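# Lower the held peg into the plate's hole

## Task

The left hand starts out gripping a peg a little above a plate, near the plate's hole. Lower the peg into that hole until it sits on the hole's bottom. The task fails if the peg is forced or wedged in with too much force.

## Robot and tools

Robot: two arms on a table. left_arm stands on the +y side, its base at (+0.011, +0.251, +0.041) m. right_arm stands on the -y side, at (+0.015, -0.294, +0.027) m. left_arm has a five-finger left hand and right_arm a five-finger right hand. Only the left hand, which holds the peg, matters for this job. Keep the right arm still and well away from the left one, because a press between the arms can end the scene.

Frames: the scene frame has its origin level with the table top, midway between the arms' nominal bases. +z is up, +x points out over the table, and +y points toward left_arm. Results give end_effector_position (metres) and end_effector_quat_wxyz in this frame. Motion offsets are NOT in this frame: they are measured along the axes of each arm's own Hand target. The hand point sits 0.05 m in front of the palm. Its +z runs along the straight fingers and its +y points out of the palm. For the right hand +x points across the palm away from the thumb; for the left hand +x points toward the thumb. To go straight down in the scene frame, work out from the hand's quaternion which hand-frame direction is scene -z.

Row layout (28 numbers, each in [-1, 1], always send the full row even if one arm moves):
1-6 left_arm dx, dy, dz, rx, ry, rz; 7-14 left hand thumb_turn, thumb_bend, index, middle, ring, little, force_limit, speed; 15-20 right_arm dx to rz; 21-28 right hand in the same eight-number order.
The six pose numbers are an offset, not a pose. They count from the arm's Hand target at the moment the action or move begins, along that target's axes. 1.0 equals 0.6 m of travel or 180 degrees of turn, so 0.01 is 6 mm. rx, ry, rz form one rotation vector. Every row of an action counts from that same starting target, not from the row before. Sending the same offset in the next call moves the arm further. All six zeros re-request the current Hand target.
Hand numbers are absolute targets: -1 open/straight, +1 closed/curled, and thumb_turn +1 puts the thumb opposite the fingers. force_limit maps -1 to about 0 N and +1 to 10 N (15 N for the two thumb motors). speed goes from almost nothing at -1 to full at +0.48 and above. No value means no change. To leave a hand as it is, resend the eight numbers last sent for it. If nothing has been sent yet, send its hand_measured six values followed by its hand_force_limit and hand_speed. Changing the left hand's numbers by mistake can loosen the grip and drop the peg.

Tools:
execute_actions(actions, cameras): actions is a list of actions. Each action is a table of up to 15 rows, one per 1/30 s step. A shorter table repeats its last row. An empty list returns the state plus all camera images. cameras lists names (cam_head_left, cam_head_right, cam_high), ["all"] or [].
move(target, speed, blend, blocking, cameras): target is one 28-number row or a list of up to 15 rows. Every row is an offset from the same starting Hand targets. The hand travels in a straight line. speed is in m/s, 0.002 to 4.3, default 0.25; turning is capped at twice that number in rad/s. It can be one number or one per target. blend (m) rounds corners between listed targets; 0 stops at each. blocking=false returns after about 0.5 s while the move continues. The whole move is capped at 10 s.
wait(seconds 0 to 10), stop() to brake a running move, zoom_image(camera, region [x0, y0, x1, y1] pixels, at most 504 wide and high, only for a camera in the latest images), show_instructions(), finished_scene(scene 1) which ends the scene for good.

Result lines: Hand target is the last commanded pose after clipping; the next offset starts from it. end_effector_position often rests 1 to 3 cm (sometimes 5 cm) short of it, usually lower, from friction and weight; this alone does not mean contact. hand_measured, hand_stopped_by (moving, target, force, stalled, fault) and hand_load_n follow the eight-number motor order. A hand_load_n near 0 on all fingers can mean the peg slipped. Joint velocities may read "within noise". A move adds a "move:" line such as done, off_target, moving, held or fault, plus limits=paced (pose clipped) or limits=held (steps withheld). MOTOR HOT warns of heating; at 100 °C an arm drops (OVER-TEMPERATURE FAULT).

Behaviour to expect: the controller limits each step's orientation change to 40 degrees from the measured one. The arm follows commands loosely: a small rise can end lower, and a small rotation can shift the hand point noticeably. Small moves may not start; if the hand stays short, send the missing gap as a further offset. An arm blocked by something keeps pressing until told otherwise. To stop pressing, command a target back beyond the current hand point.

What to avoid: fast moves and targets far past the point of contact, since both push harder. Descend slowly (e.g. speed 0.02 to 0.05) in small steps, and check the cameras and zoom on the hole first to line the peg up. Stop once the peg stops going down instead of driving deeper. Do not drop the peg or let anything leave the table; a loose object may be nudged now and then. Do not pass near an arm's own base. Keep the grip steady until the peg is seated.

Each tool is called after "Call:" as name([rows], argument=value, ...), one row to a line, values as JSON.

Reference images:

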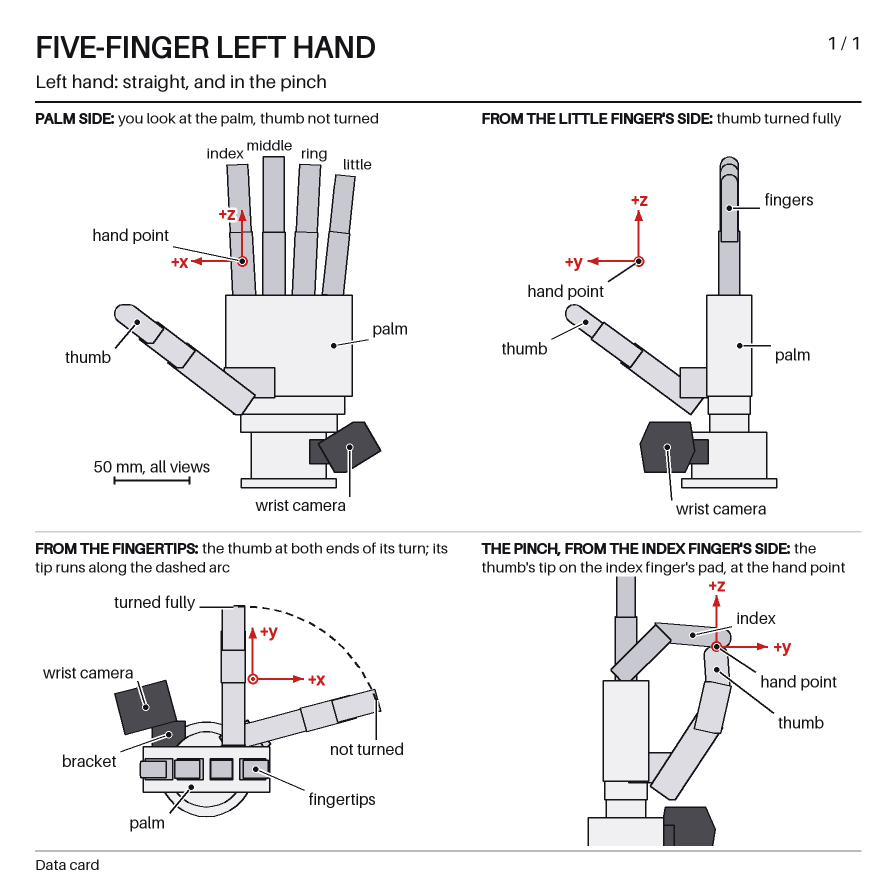

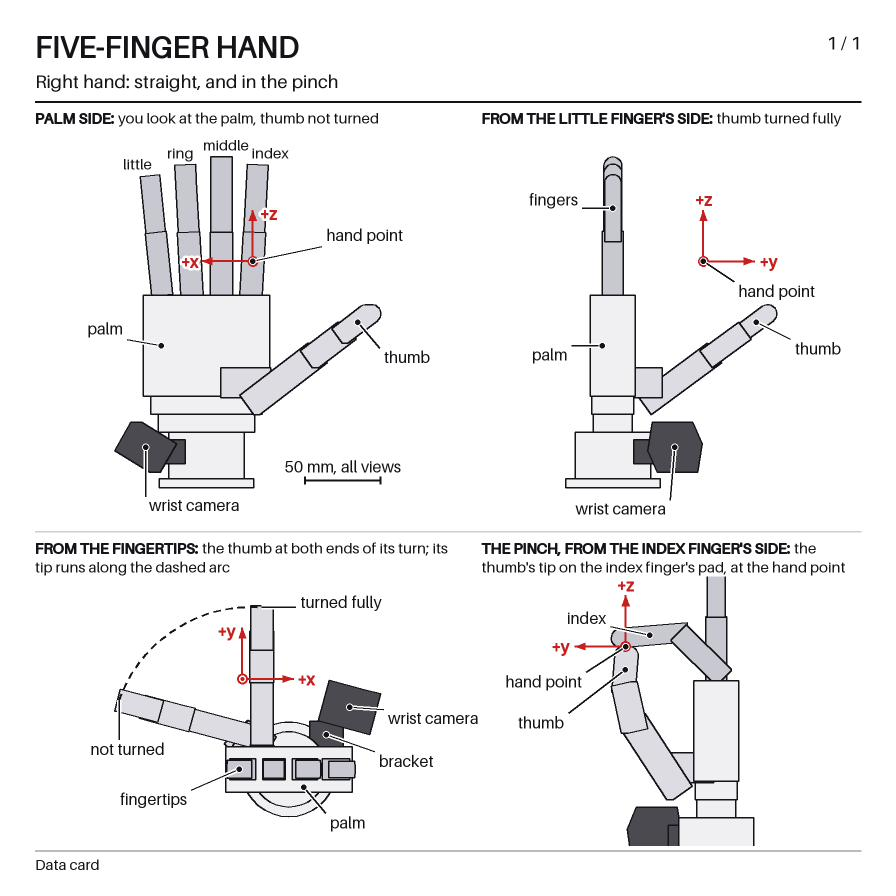

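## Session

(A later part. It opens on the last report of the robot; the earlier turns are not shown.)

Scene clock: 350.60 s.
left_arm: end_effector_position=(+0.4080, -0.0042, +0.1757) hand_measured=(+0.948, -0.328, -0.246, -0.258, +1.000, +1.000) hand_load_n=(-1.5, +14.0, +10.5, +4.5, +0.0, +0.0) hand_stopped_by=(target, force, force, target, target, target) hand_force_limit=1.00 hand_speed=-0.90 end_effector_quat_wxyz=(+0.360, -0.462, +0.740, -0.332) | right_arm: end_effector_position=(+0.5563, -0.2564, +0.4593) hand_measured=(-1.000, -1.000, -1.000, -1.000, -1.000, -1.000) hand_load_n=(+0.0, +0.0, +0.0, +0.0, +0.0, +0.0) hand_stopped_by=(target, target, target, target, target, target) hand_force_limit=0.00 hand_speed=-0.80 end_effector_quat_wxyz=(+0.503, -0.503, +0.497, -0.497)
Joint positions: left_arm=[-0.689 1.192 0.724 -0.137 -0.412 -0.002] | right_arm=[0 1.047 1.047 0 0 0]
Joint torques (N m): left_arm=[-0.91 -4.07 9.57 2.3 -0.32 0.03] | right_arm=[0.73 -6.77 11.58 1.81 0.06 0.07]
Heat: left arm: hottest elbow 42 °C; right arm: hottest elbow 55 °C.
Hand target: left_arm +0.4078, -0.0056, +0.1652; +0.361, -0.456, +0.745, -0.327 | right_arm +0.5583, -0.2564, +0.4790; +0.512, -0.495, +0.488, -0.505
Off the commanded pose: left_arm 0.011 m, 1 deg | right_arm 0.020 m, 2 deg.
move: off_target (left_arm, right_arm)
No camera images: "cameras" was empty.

Call:
move([
  [0.0033,0.0047,-0.0082,0,0,0,0.948,-0.326,-0.246,-0.256,1.0,1.0,1.0,-0.9,0,0,0,0,0,0,-1,-1,-1,-1,-1,-1,0,-0.8],
  [-0.0033,-0.0047,0.0082,0,0,0,0.948,-0.326,-0.246,-0.256,1.0,1.0,1.0,-0.9,0,0,0,0,0,0,-1,-1,-1,-1,-1,-1,0,-0.8],
  [-0.0092,0.0034,-0.0018,0,0,0,0.948,-0.326,-0.246,-0.256,1.0,1.0,1.0,-0.9,0,0,0,0,0,0,-1,-1,-1,-1,-1,-1,0,-0.8],
  [0.0092,-0.0034,0.0018,0,0,0,0.948,-0.326,-0.246,-0.256,1.0,1.0,1.0,-0.9,0,0,0,0,0,0,-1,-1,-1,-1,-1,-1,0,-0.8],
  [0,0,0,0,0,0,0.948,-0.326,-0.246,-0.256,1.0,1.0,1.0,-0.9,0,0,0,0,0,0,-1,-1,-1,-1,-1,-1,0,-0.8],
], speed=0.04, cameras=["all"])

Call:
zoom_image(camera="cam_high", region=[276, 158, 300, 182])

Call:
zoom_image(camera="cam_head_right", region=[184, 240, 220, 276])

Scene clock: 357.80 s.
left_arm: end_effector_position=(+0.4074, -0.0048, +0.1749) hand_measured=(+0.948, -0.328, -0.246, -0.258, +1.000, +1.000) hand_load_n=(-1.5, +14.5, +10.0, +5.0, +0.0, +0.0) hand_stopped_by=(target, force, force, target, target, target) hand_force_limit=1.00 hand_speed=-0.90 end_effector_quat_wxyz=(+0.364, -0.458, +0.741, -0.331) | right_arm: end_effector_position=(+0.5563, -0.2564, +0.4593) hand_measured=(-1.000, -1.000, -1.000, -1.000, -1.000, -1.000) hand_load_n=(+0.0, +0.0, +0.0, +0.0, +0.0, +0.0) hand_stopped_by=(target, target, target, target, target, target) hand_force_limit=0.00 hand_speed=-0.80 end_effector_quat_wxyz=(+0.503, -0.503, +0.497, -0.497)
Joint positions: left_arm=[-0.696 1.193 0.72 -0.128 -0.422 0.005] | right_arm=[0 1.047 1.047 0 0 0]
Joint torques (N m): left_arm=[-0.21 -4.01 9.94 1.91 0.12 -0.05] | right_arm=[0.56 -6.83 11.63 1.77 0.06 0.07]
Heat: left arm: hottest elbow 42 °C; right arm: hottest elbow 55 °C.
Hand target: left_arm +0.4077, -0.0056, +0.1651; +0.361, -0.456, +0.745, -0.327 | right_arm +0.5583, -0.2564, +0.4790; +0.512, -0.495, +0.488, -0.505
Off the commanded pose: left_arm 0.010 m, 1 deg | right_arm 0.020 m, 2 deg.
move: off_target (right_arm)

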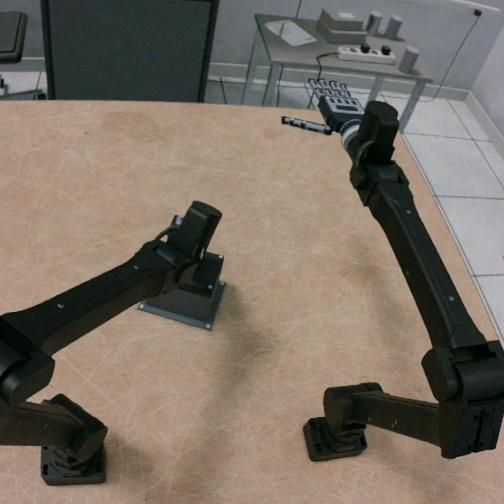

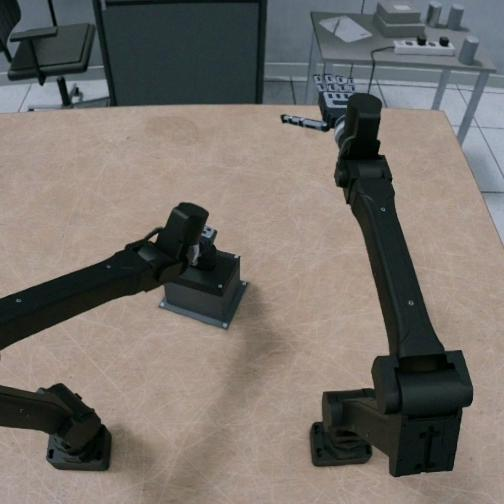

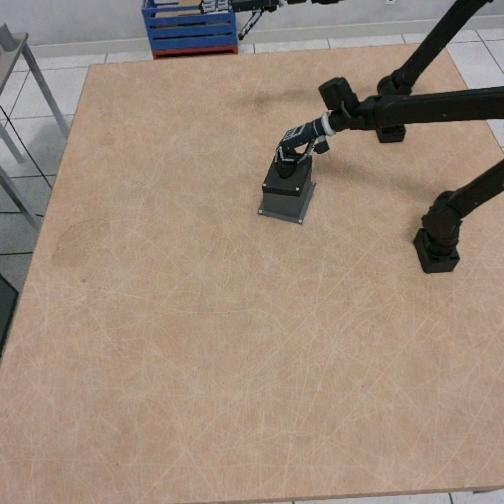

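Scaled by 21.000.

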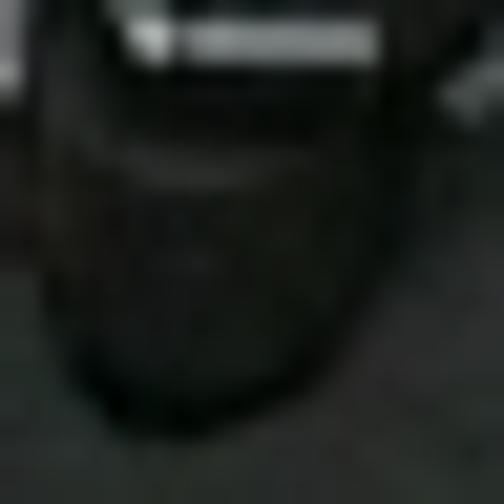

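Scaled by 14.000.

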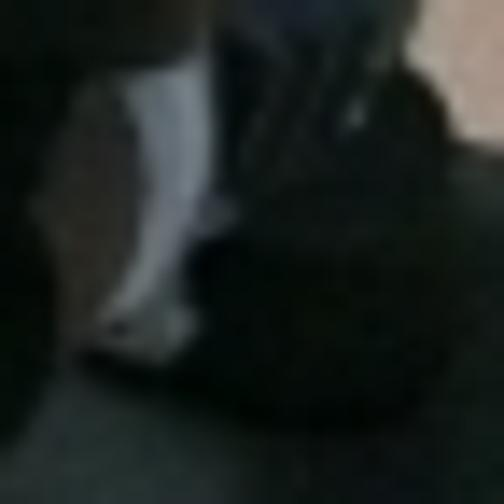

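Call:
move(target=[-0.0085,-0.0263,-0.0063,0,0,0,0.948,-0.326,-0.246,-0.256,1.0,1.0,1.0,-0.9,0,0,0,0,0,0,-1,-1,-1,-1,-1,-1,0,-0.8], speed=0.05, cameras=[])

Scene clock: 362.10 s.
left_arm: end_effector_position=(+0.4064, -0.0055, +0.1751) hand_measured=(+0.948, -0.328, -0.246, -0.258, +1.000, +1.000) hand_load_n=(-0.5, +15.0, +11.5, +5.0, +0.0, +0.0) hand_stopped_by=(target, force, force, target, target, target) hand_force_limit=1.00 hand_speed=-0.90 end_effector_quat_wxyz=(+0.361, -0.457, +0.742, -0.331) | right_arm: end_effector_position=(+0.5563, -0.2564, +0.4593) hand_measured=(-1.000, -1.000, -1.000, -1.000, -1.000, -1.000) hand_load_n=(+0.0, +0.0, +0.0, +0.0, +0.0, +0.0) hand_stopped_by=(target, target, target, target, target, target) hand_force_limit=0.00 hand_speed=-0.80 end_effector_quat_wxyz=(+0.503, -0.503, +0.497, -0.497)
Joint positions: left_arm=[-0.696 1.192 0.722 -0.134 -0.416 0.005] | right_arm=[0 1.047 1.047 0 0 0]
Joint torques (N m): left_arm=[0.5 -4.66 13.19 0.31 0.15 0.01] | right_arm=[0.67 -6.77 11.59 1.83 0.06 0.08]
Heat: left arm: hottest elbow 42 °C; right arm: hottest elbow 55 °C.
Hand target: left_arm +0.4132, -0.0061, +0.1812; +0.361, -0.456, +0.745, -0.327 | right_arm +0.5583, -0.2564, +0.4790; +0.512, -0.495, +0.488, -0.505
Off the commanded pose: left_arm 0.009 m, 1 deg | right_arm 0.020 m, 2 deg.
move: off_target (right_arm)
No camera images: "cameras" was empty.

Call:
move([
  [0,0,0,0,0,0,0.948,-0.45,-0.4,-0.42,1.0,1.0,1.0,-0.9,0,0,0,0,0,0,-1,-1,-1,-1,-1,-1,0,-0.8],
  [0,0,0,0,0,0,0.948,-0.8,-0.9,-0.9,1.0,1.0,1.0,-0.7,0,0,0,0,0,0,-1,-1,-1,-1,-1,-1,0,-0.8],
], speed=0.05, cameras=["all"])

Call:
zoom_image(camera="cam_high", region=[266, 138, 306, 178])

Call:
zoom_image(camera="cam_head_right", region=[174, 225, 234, 285])

Scene clock: 367.63 s.
left_arm: end_effector_position=(+0.4035, -0.0044, +0.1715) hand_measured=(+0.948, -0.800, -0.900, -0.900, +1.000, +1.000) hand_load_n=(+0.0, +0.0, +0.0, +0.0, +0.0, +0.0) hand_stopped_by=(target, target, target, target, target, target) hand_force_limit=1.00 hand_speed=-0.70 end_effector_quat_wxyz=(+0.357, -0.456, +0.748, -0.325) | right_arm: end_effector_position=(+0.5563, -0.2564, +0.4593) hand_measured=(-1.000, -1.000, -1.000, -1.000, -1.000, -1.000) hand_load_n=(+0.0, +0.0, +0.0, +0.0, +0.0, +0.0) hand_stopped_by=(target, target, target, target, target, target) hand_force_limit=0.00 hand_speed=-0.80 end_effector_quat_wxyz=(+0.503, -0.503, +0.497, -0.497)
Joint positions: left_arm=[-0.696 1.193 0.722 -0.15 -0.411 0.005] | right_arm=[0 1.047 1.047 0 0 0]
Joint torques (N m): left_arm=[0.5 -4.89 13.22 0.94 -0.07 0.02] | right_arm=[0.62 -6.71 11.6 1.8 0.06 0.07]
Heat: left arm: hottest elbow 42 °C; right arm: hottest elbow 55 °C.
Hand target: left_arm +0.4132, -0.0062, +0.1812; +0.361, -0.456, +0.745, -0.327 | right_arm +0.5583, -0.2564, +0.4790; +0.512, -0.495, +0.488, -0.505
Off the commanded pose: left_arm 0.014 m, 1 deg | right_arm 0.020 m, 2 deg.
move: off_target (left_arm, right_arm); target 2's new numbers were sent with left_arm's hand 0.014 m and 1 deg from that target

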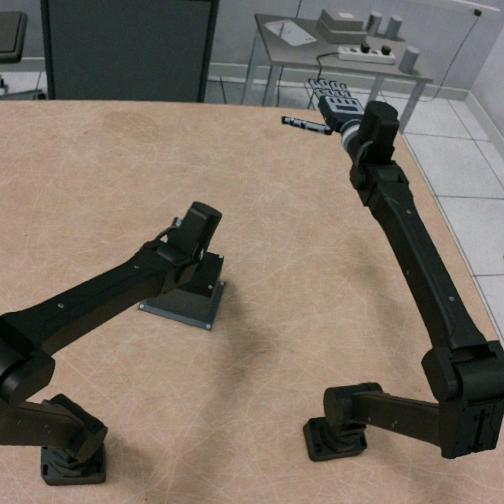

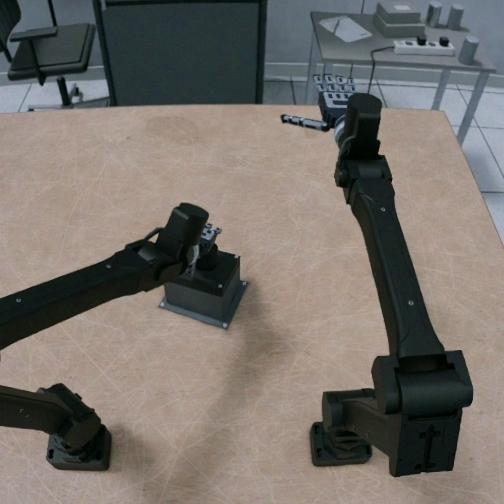

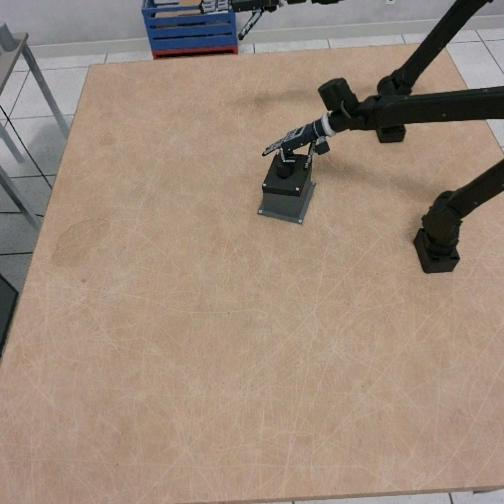

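Scaled by 12.600.

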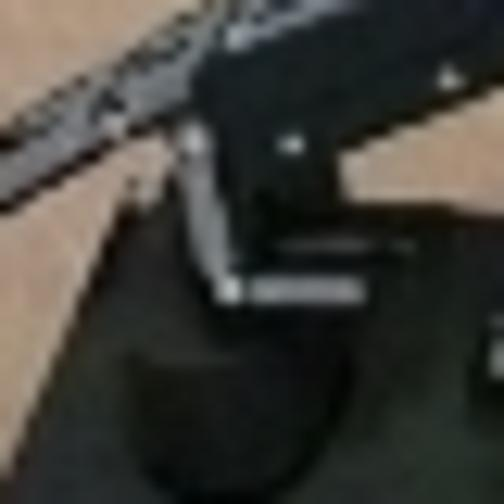

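Scaled by 8.400.

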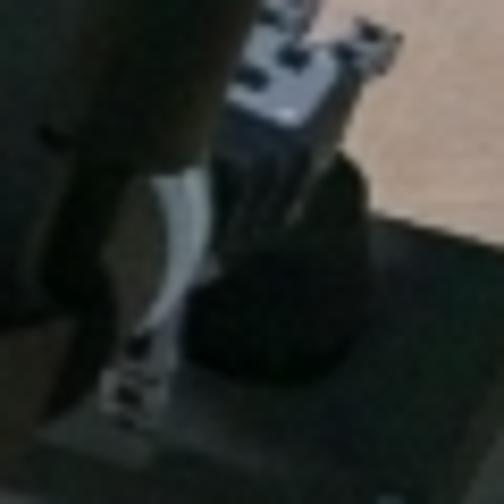

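Call:
move(target=[-0.0197,-0.0814,-0.0547,0,0,0,0.948,-0.8,-0.9,-0.9,1.0,1.0,1.0,-0.7,0,0,0,0,0,0,-1,-1,-1,-1,-1,-1,0,-0.8], speed=0.08, cameras=["all"])

Call:
zoom_image(camera="cam_high", region=[266, 138, 306, 178])

Call:
zoom_image(camera="cam_head_right", region=[174, 225, 234, 285])

Call:
zoom_image(camera="cam_head_left", region=[165, 225, 225, 285])

Scene clock: 372.83 s.
left_arm: end_effector_position=(+0.3975, +0.0006, +0.2107) hand_measured=(+0.948, -0.800, -0.900, -0.900, +1.000, +1.000) hand_load_n=(+0.0, +0.0, +0.0, +0.0, +0.0, +0.0) hand_stopped_by=(target, target, target, target, target, target) hand_force_limit=1.00 hand_speed=-0.70 end_effector_quat_wxyz=(+0.351, -0.457, +0.757, -0.307) | right_arm: end_effector_position=(+0.5563, -0.2564, +0.4593) hand_measured=(-1.000, -1.000, -1.000, -1.000, -1.000, -1.000) hand_load_n=(-0.5, +0.0, +0.0, +0.0, -0.5, +0.0) hand_stopped_by=(target, target, target, target, target, target) hand_force_limit=0.00 hand_speed=-0.80 end_effector_quat_wxyz=(+0.503, -0.503, +0.497, -0.497)
Joint positions: left_arm=[-0.696 1.138 0.812 -0.338 -0.412 0.005] | right_arm=[0 1.047 1.047 0 0 0]
Joint torques (N m): left_arm=[-0.21 -5.54 16.08 0.94 -0.32 -0.05] | right_arm=[0.62 -6.77 11.56 1.81 0.06 0.08]
Heat: left arm: hottest elbow 42 °C; right arm: hottest elbow 55 °C.
Hand target: left_arm +0.4113, -0.0083, +0.2414; +0.361, -0.456, +0.745, -0.327 | right_arm +0.5583, -0.2564, +0.4790; +0.512, -0.495, +0.488, -0.505
Off the commanded pose: left_arm 0.035 m, 3 deg | right_arm 0.020 m, 2 deg.
move: off_target (left_arm, right_arm)

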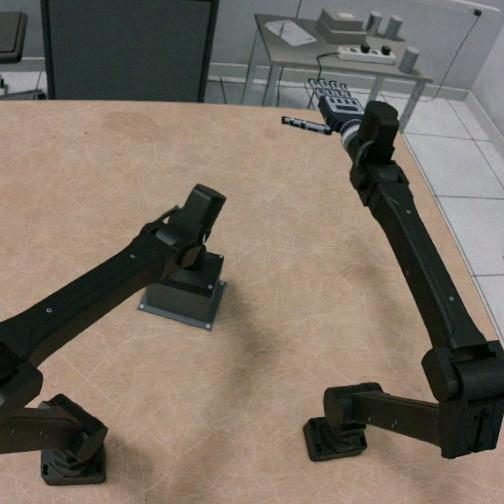

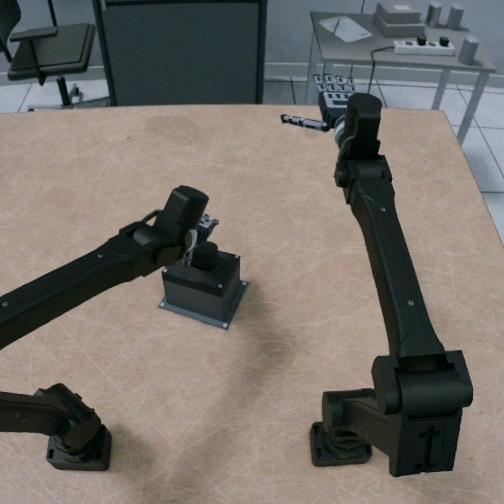

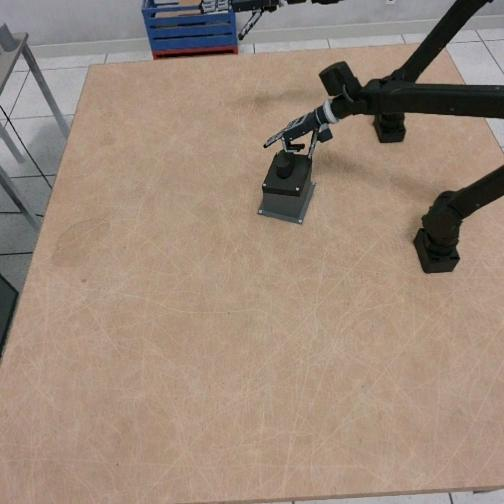

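Scaled by 12.600.

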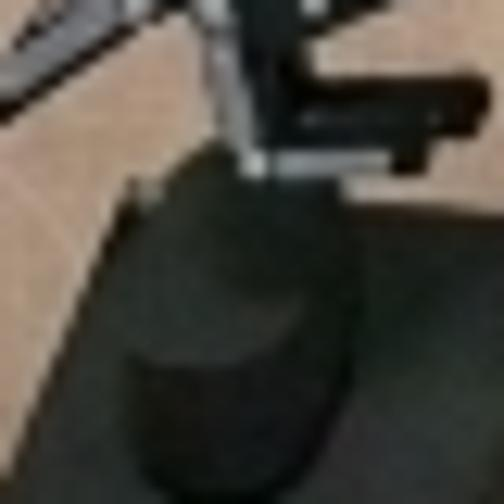

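Scaled by 8.400.

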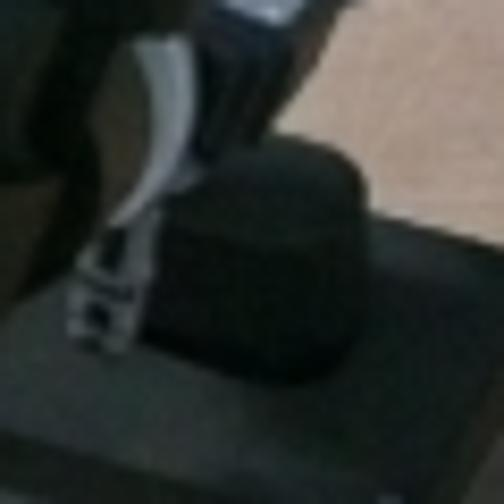

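Scaled by 8.400.

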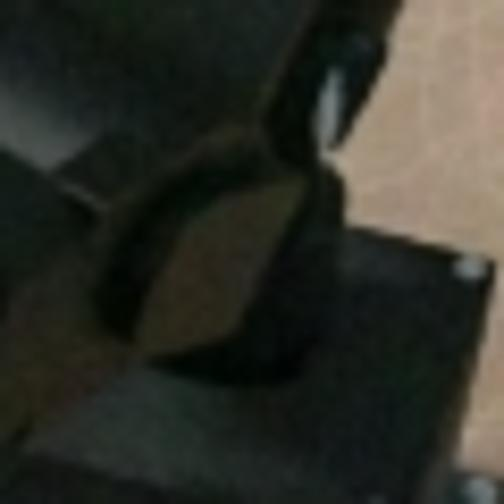

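Call:
move(target=[-0.0328,-0.1357,-0.0912,0,0,0,0.948,-0.8,-0.9,-0.9,1.0,1.0,1.0,-0.7,0,0,0,0,0,0,-1,-1,-1,-1,-1,-1,0,-0.8], speed=0.15, cameras=["all"])

Call:
zoom_image(camera="cam_high", region=[255, 140, 315, 200])

Call:
zoom_image(camera="cam_head_right", region=[174, 225, 234, 285])

Call:
zoom_image(camera="cam_head_left", region=[165, 225, 225, 285])

Scene clock: 376.07 s.
left_arm: end_effector_position=(+0.4026, -0.0011, +0.3118) hand_measured=(+0.948, -0.800, -0.900, -0.900, +1.000, +1.000) hand_load_n=(+0.0, +0.0, +0.0, +0.0, +0.0, +0.0) hand_stopped_by=(target, target, target, target, target, target) hand_force_limit=1.00 hand_speed=-0.70 end_effector_quat_wxyz=(+0.355, -0.458, +0.755, -0.306) | right_arm: end_effector_position=(+0.5563, -0.2564, +0.4593) hand_measured=(-1.000, -1.000, -1.000, -1.000, -1.000, -1.000) hand_load_n=(+0.0, +0.0, +0.0, +0.0, +0.0, +0.0) hand_stopped_by=(target, target, target, target, target, target) hand_force_limit=0.00 hand_speed=-0.80 end_effector_quat_wxyz=(+0.503, -0.503, +0.497, -0.497)
Joint positions: left_arm=[-0.696 1.098 1.052 -0.615 -0.422 0.005] | right_arm=[0 1.047 1.047 0 0 0]
Joint torques (N m): left_arm=[-1.32 -5.25 16.43 0.88 -0.32 -0.14] | right_arm=[0.62 -6.71 11.6 1.8 0.06 0.07]
Heat: left arm: hottest elbow 42 °C; right arm: hottest elbow 56 °C.
Hand target: left_arm +0.4081, -0.0117, +0.3411; +0.360, -0.456, +0.745, -0.327 | right_arm +0.5583, -0.2564, +0.4790; +0.512, -0.495, +0.488, -0.505
Off the commanded pose: left_arm 0.032 m, 3 deg | right_arm 0.020 m, 2 deg.
move: off_target (left_arm, right_arm)

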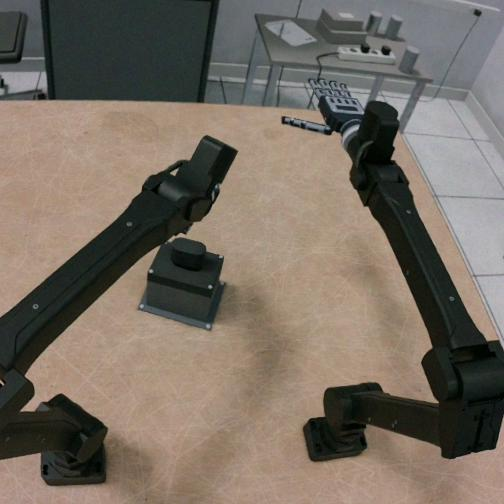

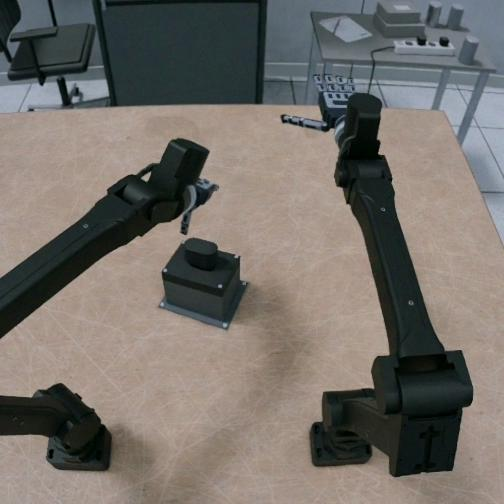

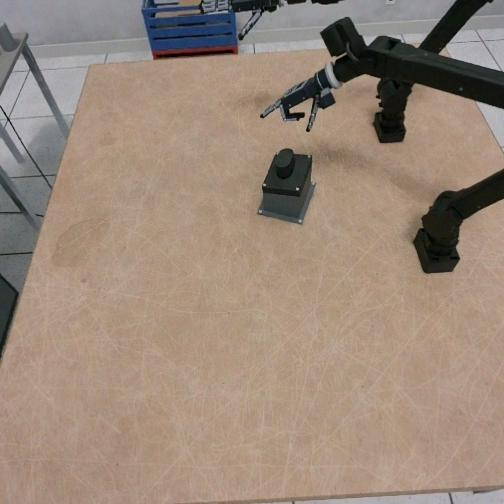

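Scaled by 8.400.

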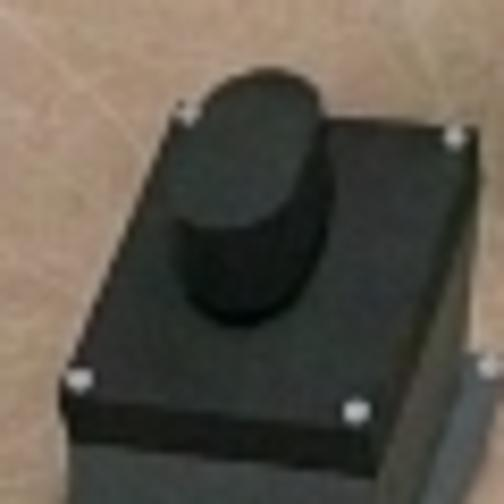

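Scaled by 8.400.

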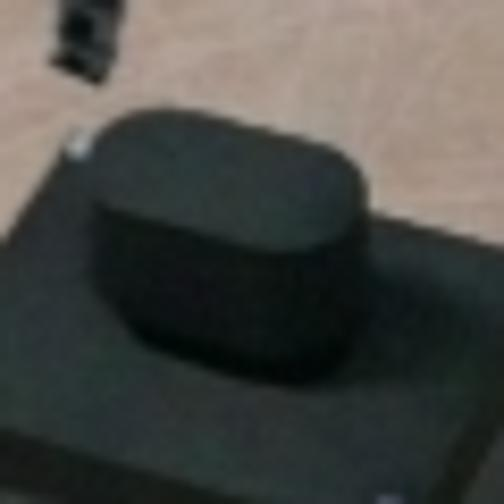

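Scaled by 8.400.

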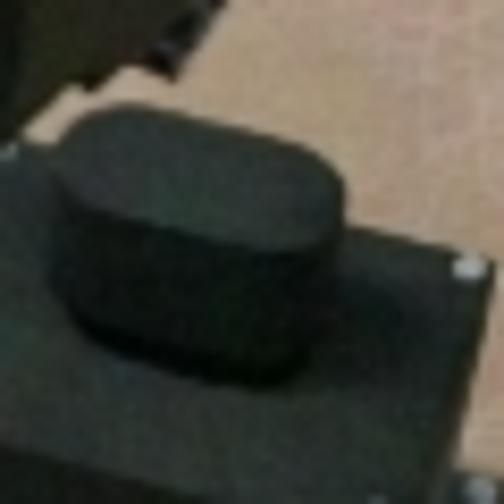

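Call:
zoom_image(camera="cam_high", region=[270, 145, 300, 185])

Call:
zoom_image(camera="cam_head_right", region=[182, 235, 222, 275])

Call:
zoom_image(camera="cam_head_left", region=[168, 235, 208, 275])

Scaled by 12.600.

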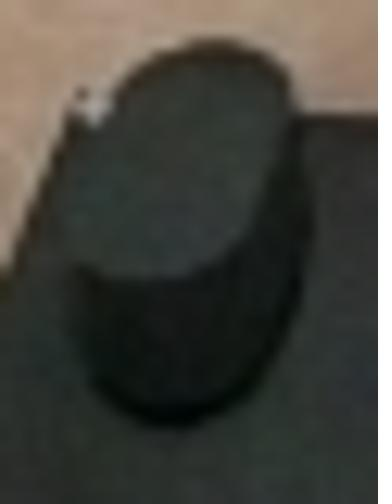

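Scaled by 12.600.

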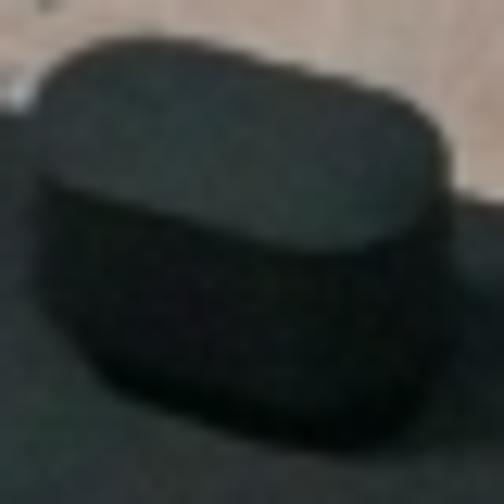

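Scaled by 12.600.

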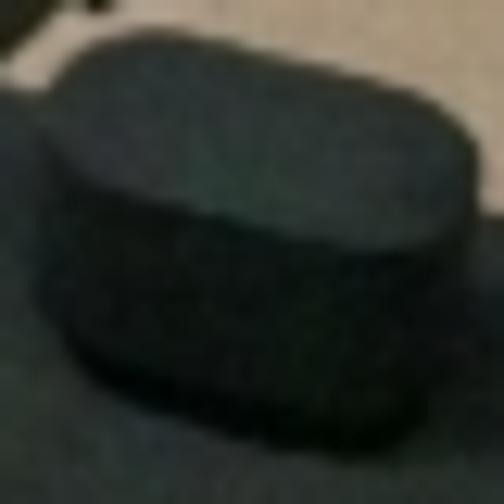

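Call:
move(target=[0.0358,0.1698,0.1198,0,0.0078,-0.0115,0.948,-0.8,-0.9,-0.9,1.0,1.0,1.0,-0.7,0,0,0,0,0,0,-1,-1,-1,-1,-1,-1,0,-0.8], speed=0.12, cameras=["all"])

Call:
zoom_image(camera="cam_high", region=[255, 125, 325, 195])

Call:
zoom_image(camera="cam_head_right", region=[164, 205, 244, 285])

Scene clock: 406.23 s.
left_arm: end_effector_position=(+0.4092, -0.0072, +0.2124) hand_measured=(+0.948, -0.800, -0.900, -0.900, +1.000, +1.000) hand_load_n=(+0.5, +0.0, +0.0, -0.5, +0.0, +0.0) hand_stopped_by=(target, target, target, target, target, target) hand_force_limit=1.00 hand_speed=-0.70 end_effector_quat_wxyz=(+0.343, -0.457, +0.750, -0.332) | right_arm: end_effector_position=(+0.5563, -0.2564, +0.4593) hand_measured=(-1.000, -1.000, -1.000, -1.000, -1.000, -1.000) hand_load_n=(+0.0, +0.0, +0.0, +0.0, +0.0, +0.0) hand_stopped_by=(target, target, target, target, target, target) hand_force_limit=0.00 hand_speed=-0.80 end_effector_quat_wxyz=(+0.503, -0.503, +0.497, -0.497)
Joint positions: left_arm=[-0.674 1.155 0.812 -0.278 -0.365 0.004] | right_arm=[0 1.047 1.047 0 0 0]
Joint torques (N m): left_arm=[0.85 -5.25 11.15 2.06 -0.04 -0.18] | right_arm=[0.56 -6.83 11.6 1.8 0.06 0.07]
Heat: left arm: hottest elbow 43 °C; right arm: hottest elbow 56 °C.
Hand target: left_arm +0.4160, -0.0049, +0.2150; +0.346, -0.466, +0.741, -0.339 | right_arm +0.5583, -0.2564, +0.4790; +0.512, -0.495, +0.488, -0.505
Off the commanded pose: left_arm 0.008 m, 2 deg | right_arm 0.020 m, 2 deg.
move: off_target (right_arm)

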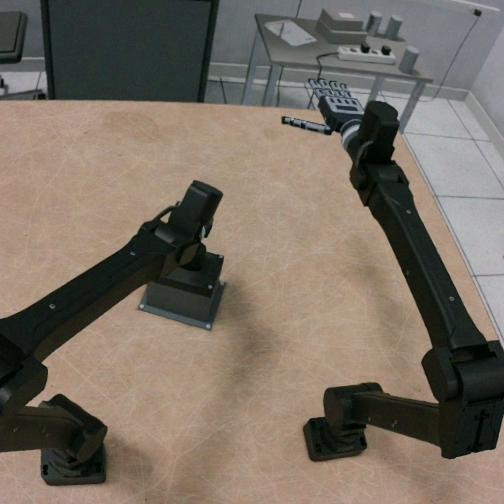

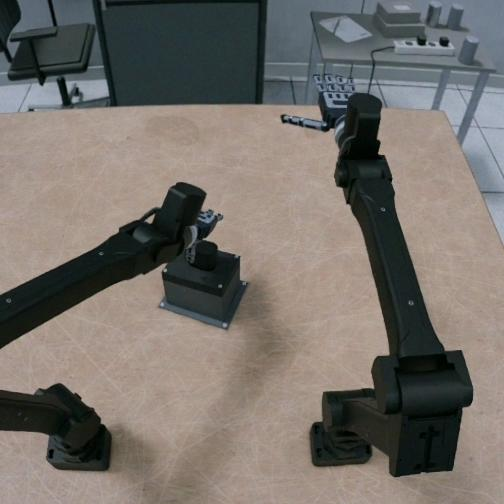

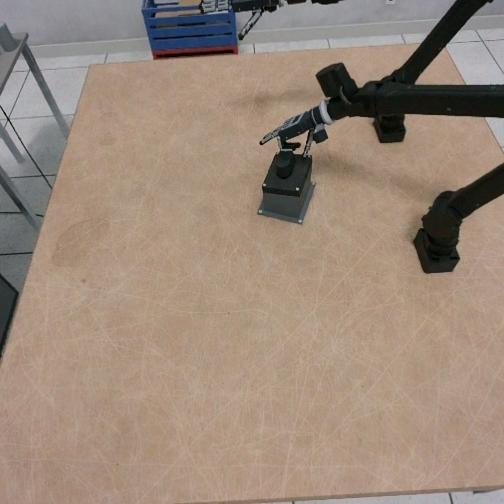

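Scaled by 7.200.

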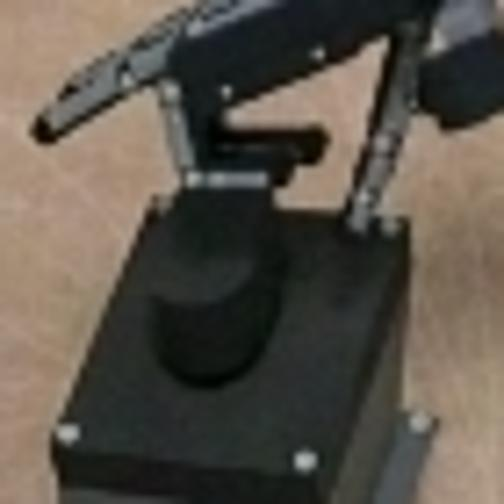

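Scaled by 6.300.

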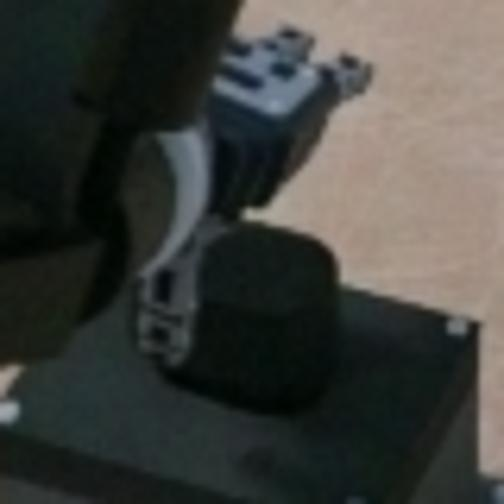

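Call:
move(target=[0.0088,0.05,0.0322,0,0,0,0.948,-0.8,-0.9,-0.9,1.0,1.0,1.0,-0.7,0,0,0,0,0,0,-1,-1,-1,-1,-1,-1,0,-0.8], speed=0.06, cameras=["all"])

Call:
zoom_image(camera="cam_high", region=[255, 125, 325, 195])

Call:
zoom_image(camera="cam_head_right", region=[164, 205, 244, 285])

Scene clock: 412.43 s.
left_arm: end_effector_position=(+0.4105, -0.0068, +0.1795) hand_measured=(+0.948, -0.800, -0.900, -0.900, +1.000, +1.000) hand_load_n=(+0.0, +0.0, +0.0, +0.0, +0.0, +0.0) hand_stopped_by=(target, target, target, target, target, target) hand_force_limit=1.00 hand_speed=-0.70 end_effector_quat_wxyz=(+0.344, -0.458, +0.748, -0.336) | right_arm: end_effector_position=(+0.5563, -0.2564, +0.4593) hand_measured=(-1.000, -1.000, -1.000, -1.000, -1.000, -1.000) hand_load_n=(+0.0, +0.0, +0.0, +0.0, +0.0, +0.0) hand_stopped_by=(target, target, target, target, target, target) hand_force_limit=0.00 hand_speed=-0.80 end_effector_quat_wxyz=(+0.503, -0.503, +0.497, -0.497)
Joint positions: left_arm=[-0.67 1.195 0.746 -0.164 -0.361 0.004] | right_arm=[0 1.047 1.047 0 0 0]
Joint torques (N m): left_arm=[0.91 -5.13 10.48 2.07 -0.04 -0.16] | right_arm=[0.62 -6.77 11.6 1.81 0.06 0.06]
Heat: left arm: hottest elbow 44 °C; right arm: hottest elbow 56 °C.
Hand target: left_arm +0.4165, -0.0032, +0.1789; +0.345, -0.466, +0.741, -0.339 | right_arm +0.5583, -0.2564, +0.4790; +0.512, -0.495, +0.488, -0.505
Off the commanded pose: left_arm 0.007 m, 1 deg | right_arm 0.020 m, 2 deg.
move: off_target (right_arm)

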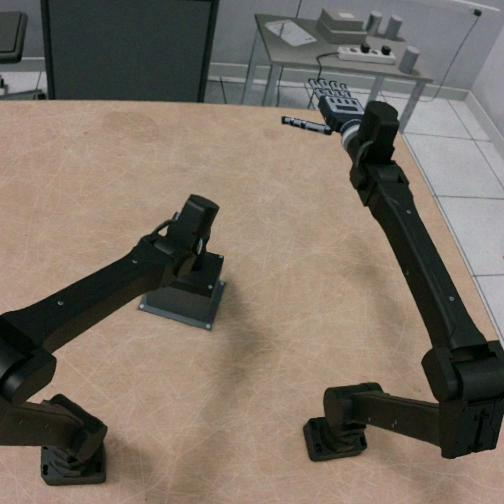

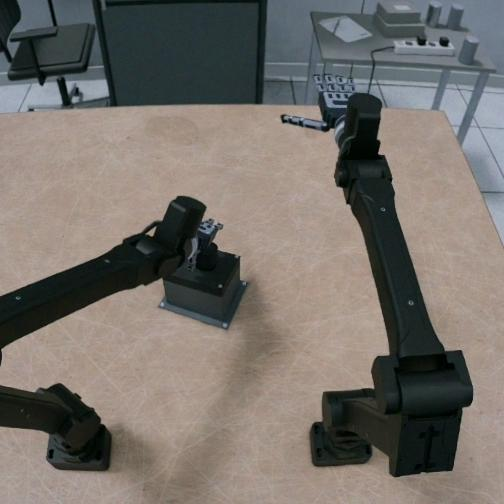

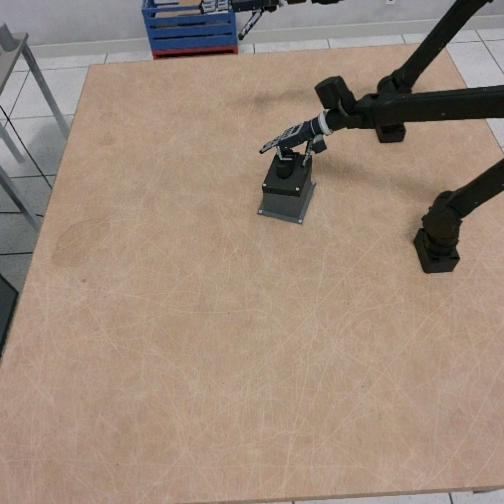

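Scaled by 7.200.

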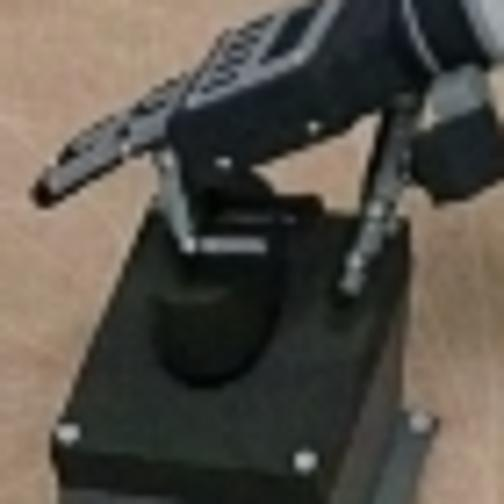

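Scaled by 6.300.

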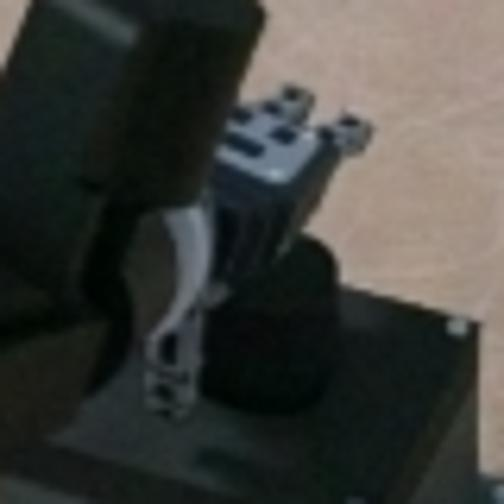

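Call:
move(target=[0,0,0,0,0,0,0.948,-0.3,-0.2,-0.2,1.0,1.0,0.6,-0.9,0,0,0,0,0,0,-1,-1,-1,-1,-1,-1,0,-0.8], speed=0.06, cameras=["all"])

Call:
zoom_image(camera="cam_high", region=[255, 125, 325, 195])

Call:
zoom_image(camera="cam_head_right", region=[174, 225, 234, 285])

Scene clock: 417.57 s.
left_arm: end_effector_position=(+0.4131, -0.0076, +0.1819) hand_measured=(+0.948, -0.418, -0.200, -0.202, +1.000, +1.000) hand_load_n=(+2.0, +11.5, +4.5, +7.5, +0.0, +0.0) hand_stopped_by=(target, force, target, force, target, target) hand_force_limit=0.60 hand_speed=-0.90 end_effector_quat_wxyz=(+0.346, -0.458, +0.744, -0.341) | right_arm: end_effector_position=(+0.5563, -0.2564, +0.4593) hand_measured=(-1.000, -1.000, -1.000, -1.000, -1.000, -1.000) hand_load_n=(+0.0, +0.0, -0.5, +0.0, +0.0, +0.0) hand_stopped_by=(target, target, target, target, target, target) hand_force_limit=0.00 hand_speed=-0.80 end_effector_quat_wxyz=(+0.503, -0.503, +0.497, -0.497)
Joint positions: left_arm=[-0.668 1.195 0.746 -0.151 -0.361 0.004] | right_arm=[0 1.047 1.047 0 0 0]
Joint torques (N m): left_arm=[0.73 -5.01 10.45 1.57 -0.04 -0.16] | right_arm=[0.62 -6.83 11.58 1.8 0.05 0.07]
Heat: left arm: hottest elbow 44 °C; right arm: hottest elbow 56 °C.
Hand target: left_arm +0.4165, -0.0032, +0.1789; +0.345, -0.466, +0.741, -0.339 | right_arm +0.5583, -0.2564, +0.4790; +0.512, -0.495, +0.488, -0.505
Off the commanded pose: left_arm 0.006 m, 1 deg | right_arm 0.020 m, 2 deg.
move: off_target (right_arm)

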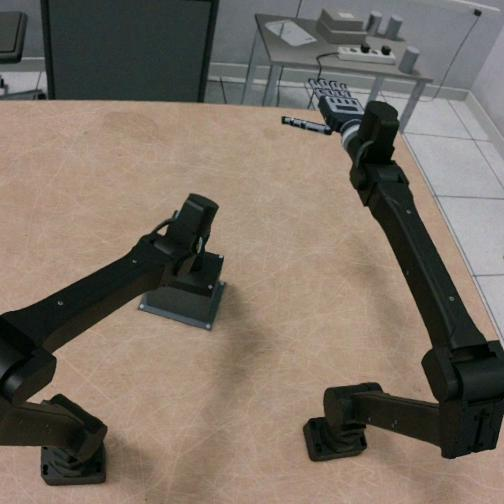

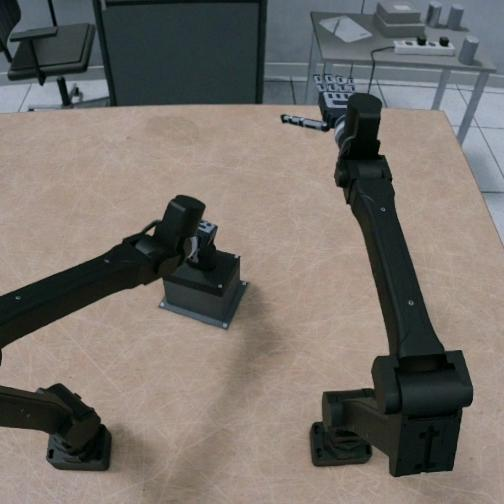

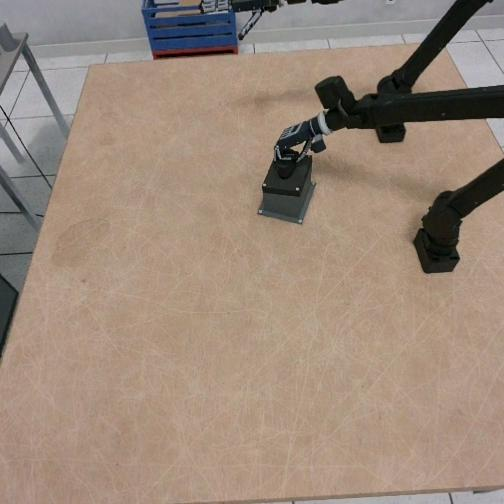

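Scaled by 7.200.

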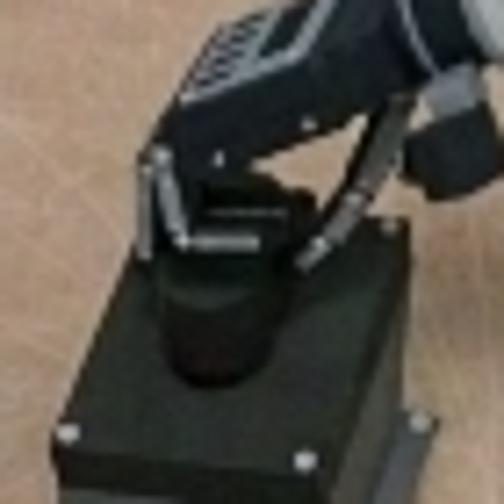

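Scaled by 8.400.

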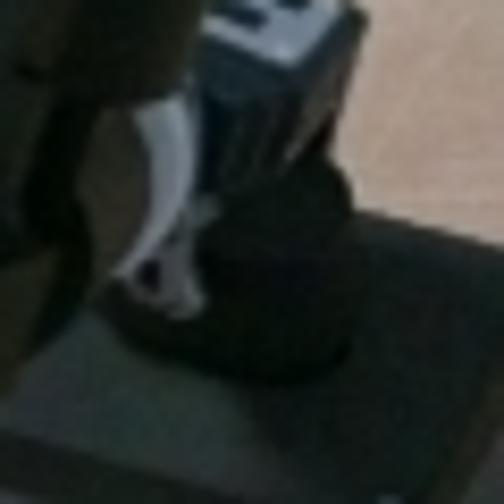

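Call:
move(target=[0.0105,0.0192,0.0012,0,0,0,0.948,-0.3,-0.2,-0.2,1.0,1.0,0.6,-0.9,0,0,0,0,0,0,-1,-1,-1,-1,-1,-1,0,-0.8], speed=0.03, cameras=["all"])

Call:
zoom_image(camera="cam_high", region=[266, 138, 306, 183])

Call:
zoom_image(camera="cam_head_right", region=[174, 225, 234, 285])

Scene clock: 421.27 s.
left_arm: end_effector_position=(+0.4141, -0.0070, +0.1811) hand_measured=(+0.948, -0.418, -0.200, -0.202, +1.000, +1.000) hand_load_n=(+2.0, +10.5, +5.0, +8.0, +0.0, +0.0) hand_stopped_by=(target, force, target, force, target, target) hand_force_limit=0.60 hand_speed=-0.90 end_effector_quat_wxyz=(+0.350, -0.461, +0.739, -0.345) | right_arm: end_effector_position=(+0.5563, -0.2564, +0.4593) hand_measured=(-1.000, -1.000, -1.000, -1.000, -1.000, -1.000) hand_load_n=(-0.5, +0.0, +0.0, +0.0, +0.0, +0.0) hand_stopped_by=(target, target, target, target, target, target) hand_force_limit=0.00 hand_speed=-0.80 end_effector_quat_wxyz=(+0.503, -0.503, +0.497, -0.497)
Joint positions: left_arm=[-0.668 1.194 0.735 -0.129 -0.369 -0.002] | right_arm=[0 1.047 1.047 0 0 0]
Joint torques (N m): left_arm=[-0.67 -4.78 8.85 1.83 -0.28 -0.19] | right_arm=[0.5 -6.89 11.58 1.8 0.06 0.08]
Heat: left arm: hottest elbow 44 °C; right arm: hottest elbow 56 °C.
Hand target: left_arm +0.4099, -0.0054, +0.1679; +0.346, -0.466, +0.741, -0.339 | right_arm +0.5583, -0.2564, +0.4790; +0.512, -0.495, +0.488, -0.505
Off the commanded pose: left_arm 0.014 m, 1 deg | right_arm 0.020 m, 2 deg.
move: off_target (left_arm, right_arm)

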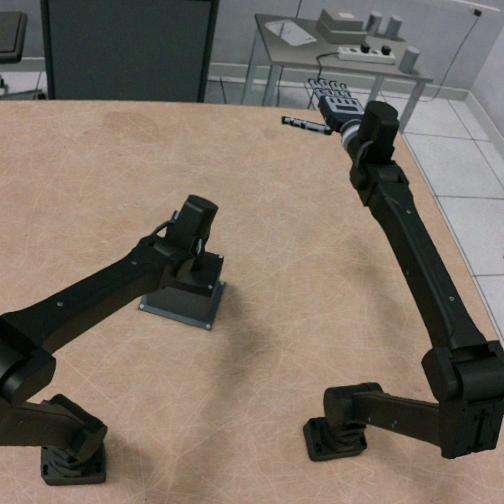

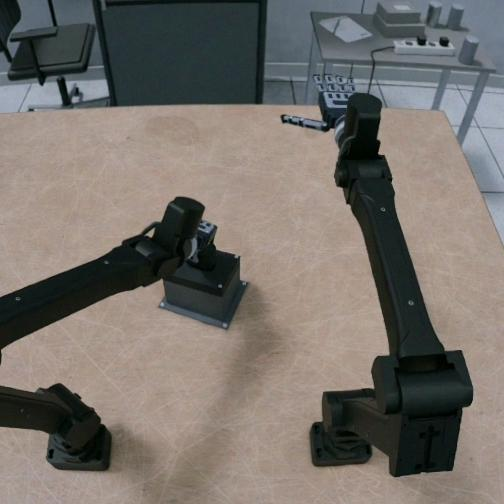

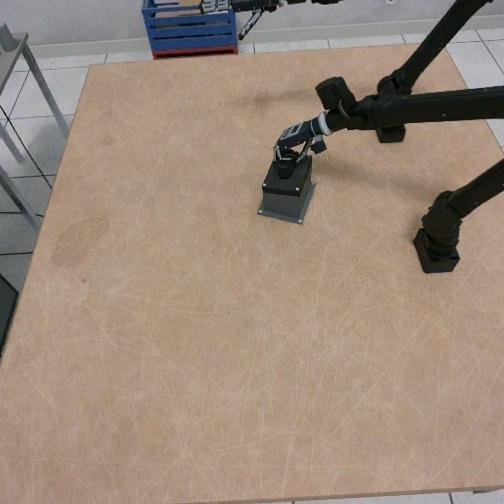

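Scaled by 11.200.

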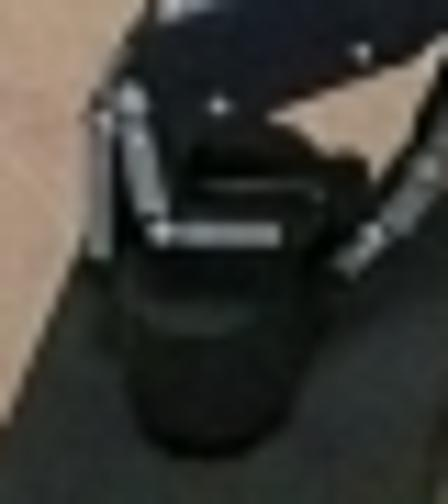

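Scaled by 8.400.

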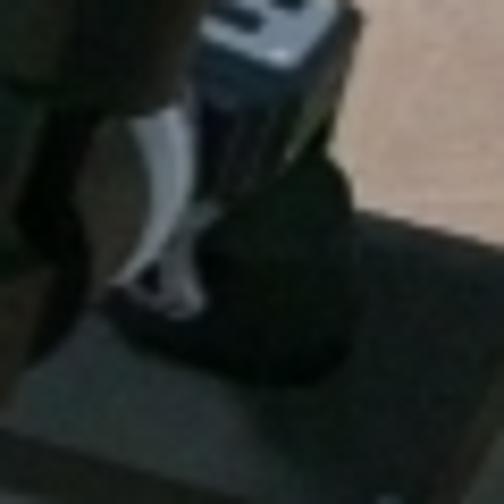

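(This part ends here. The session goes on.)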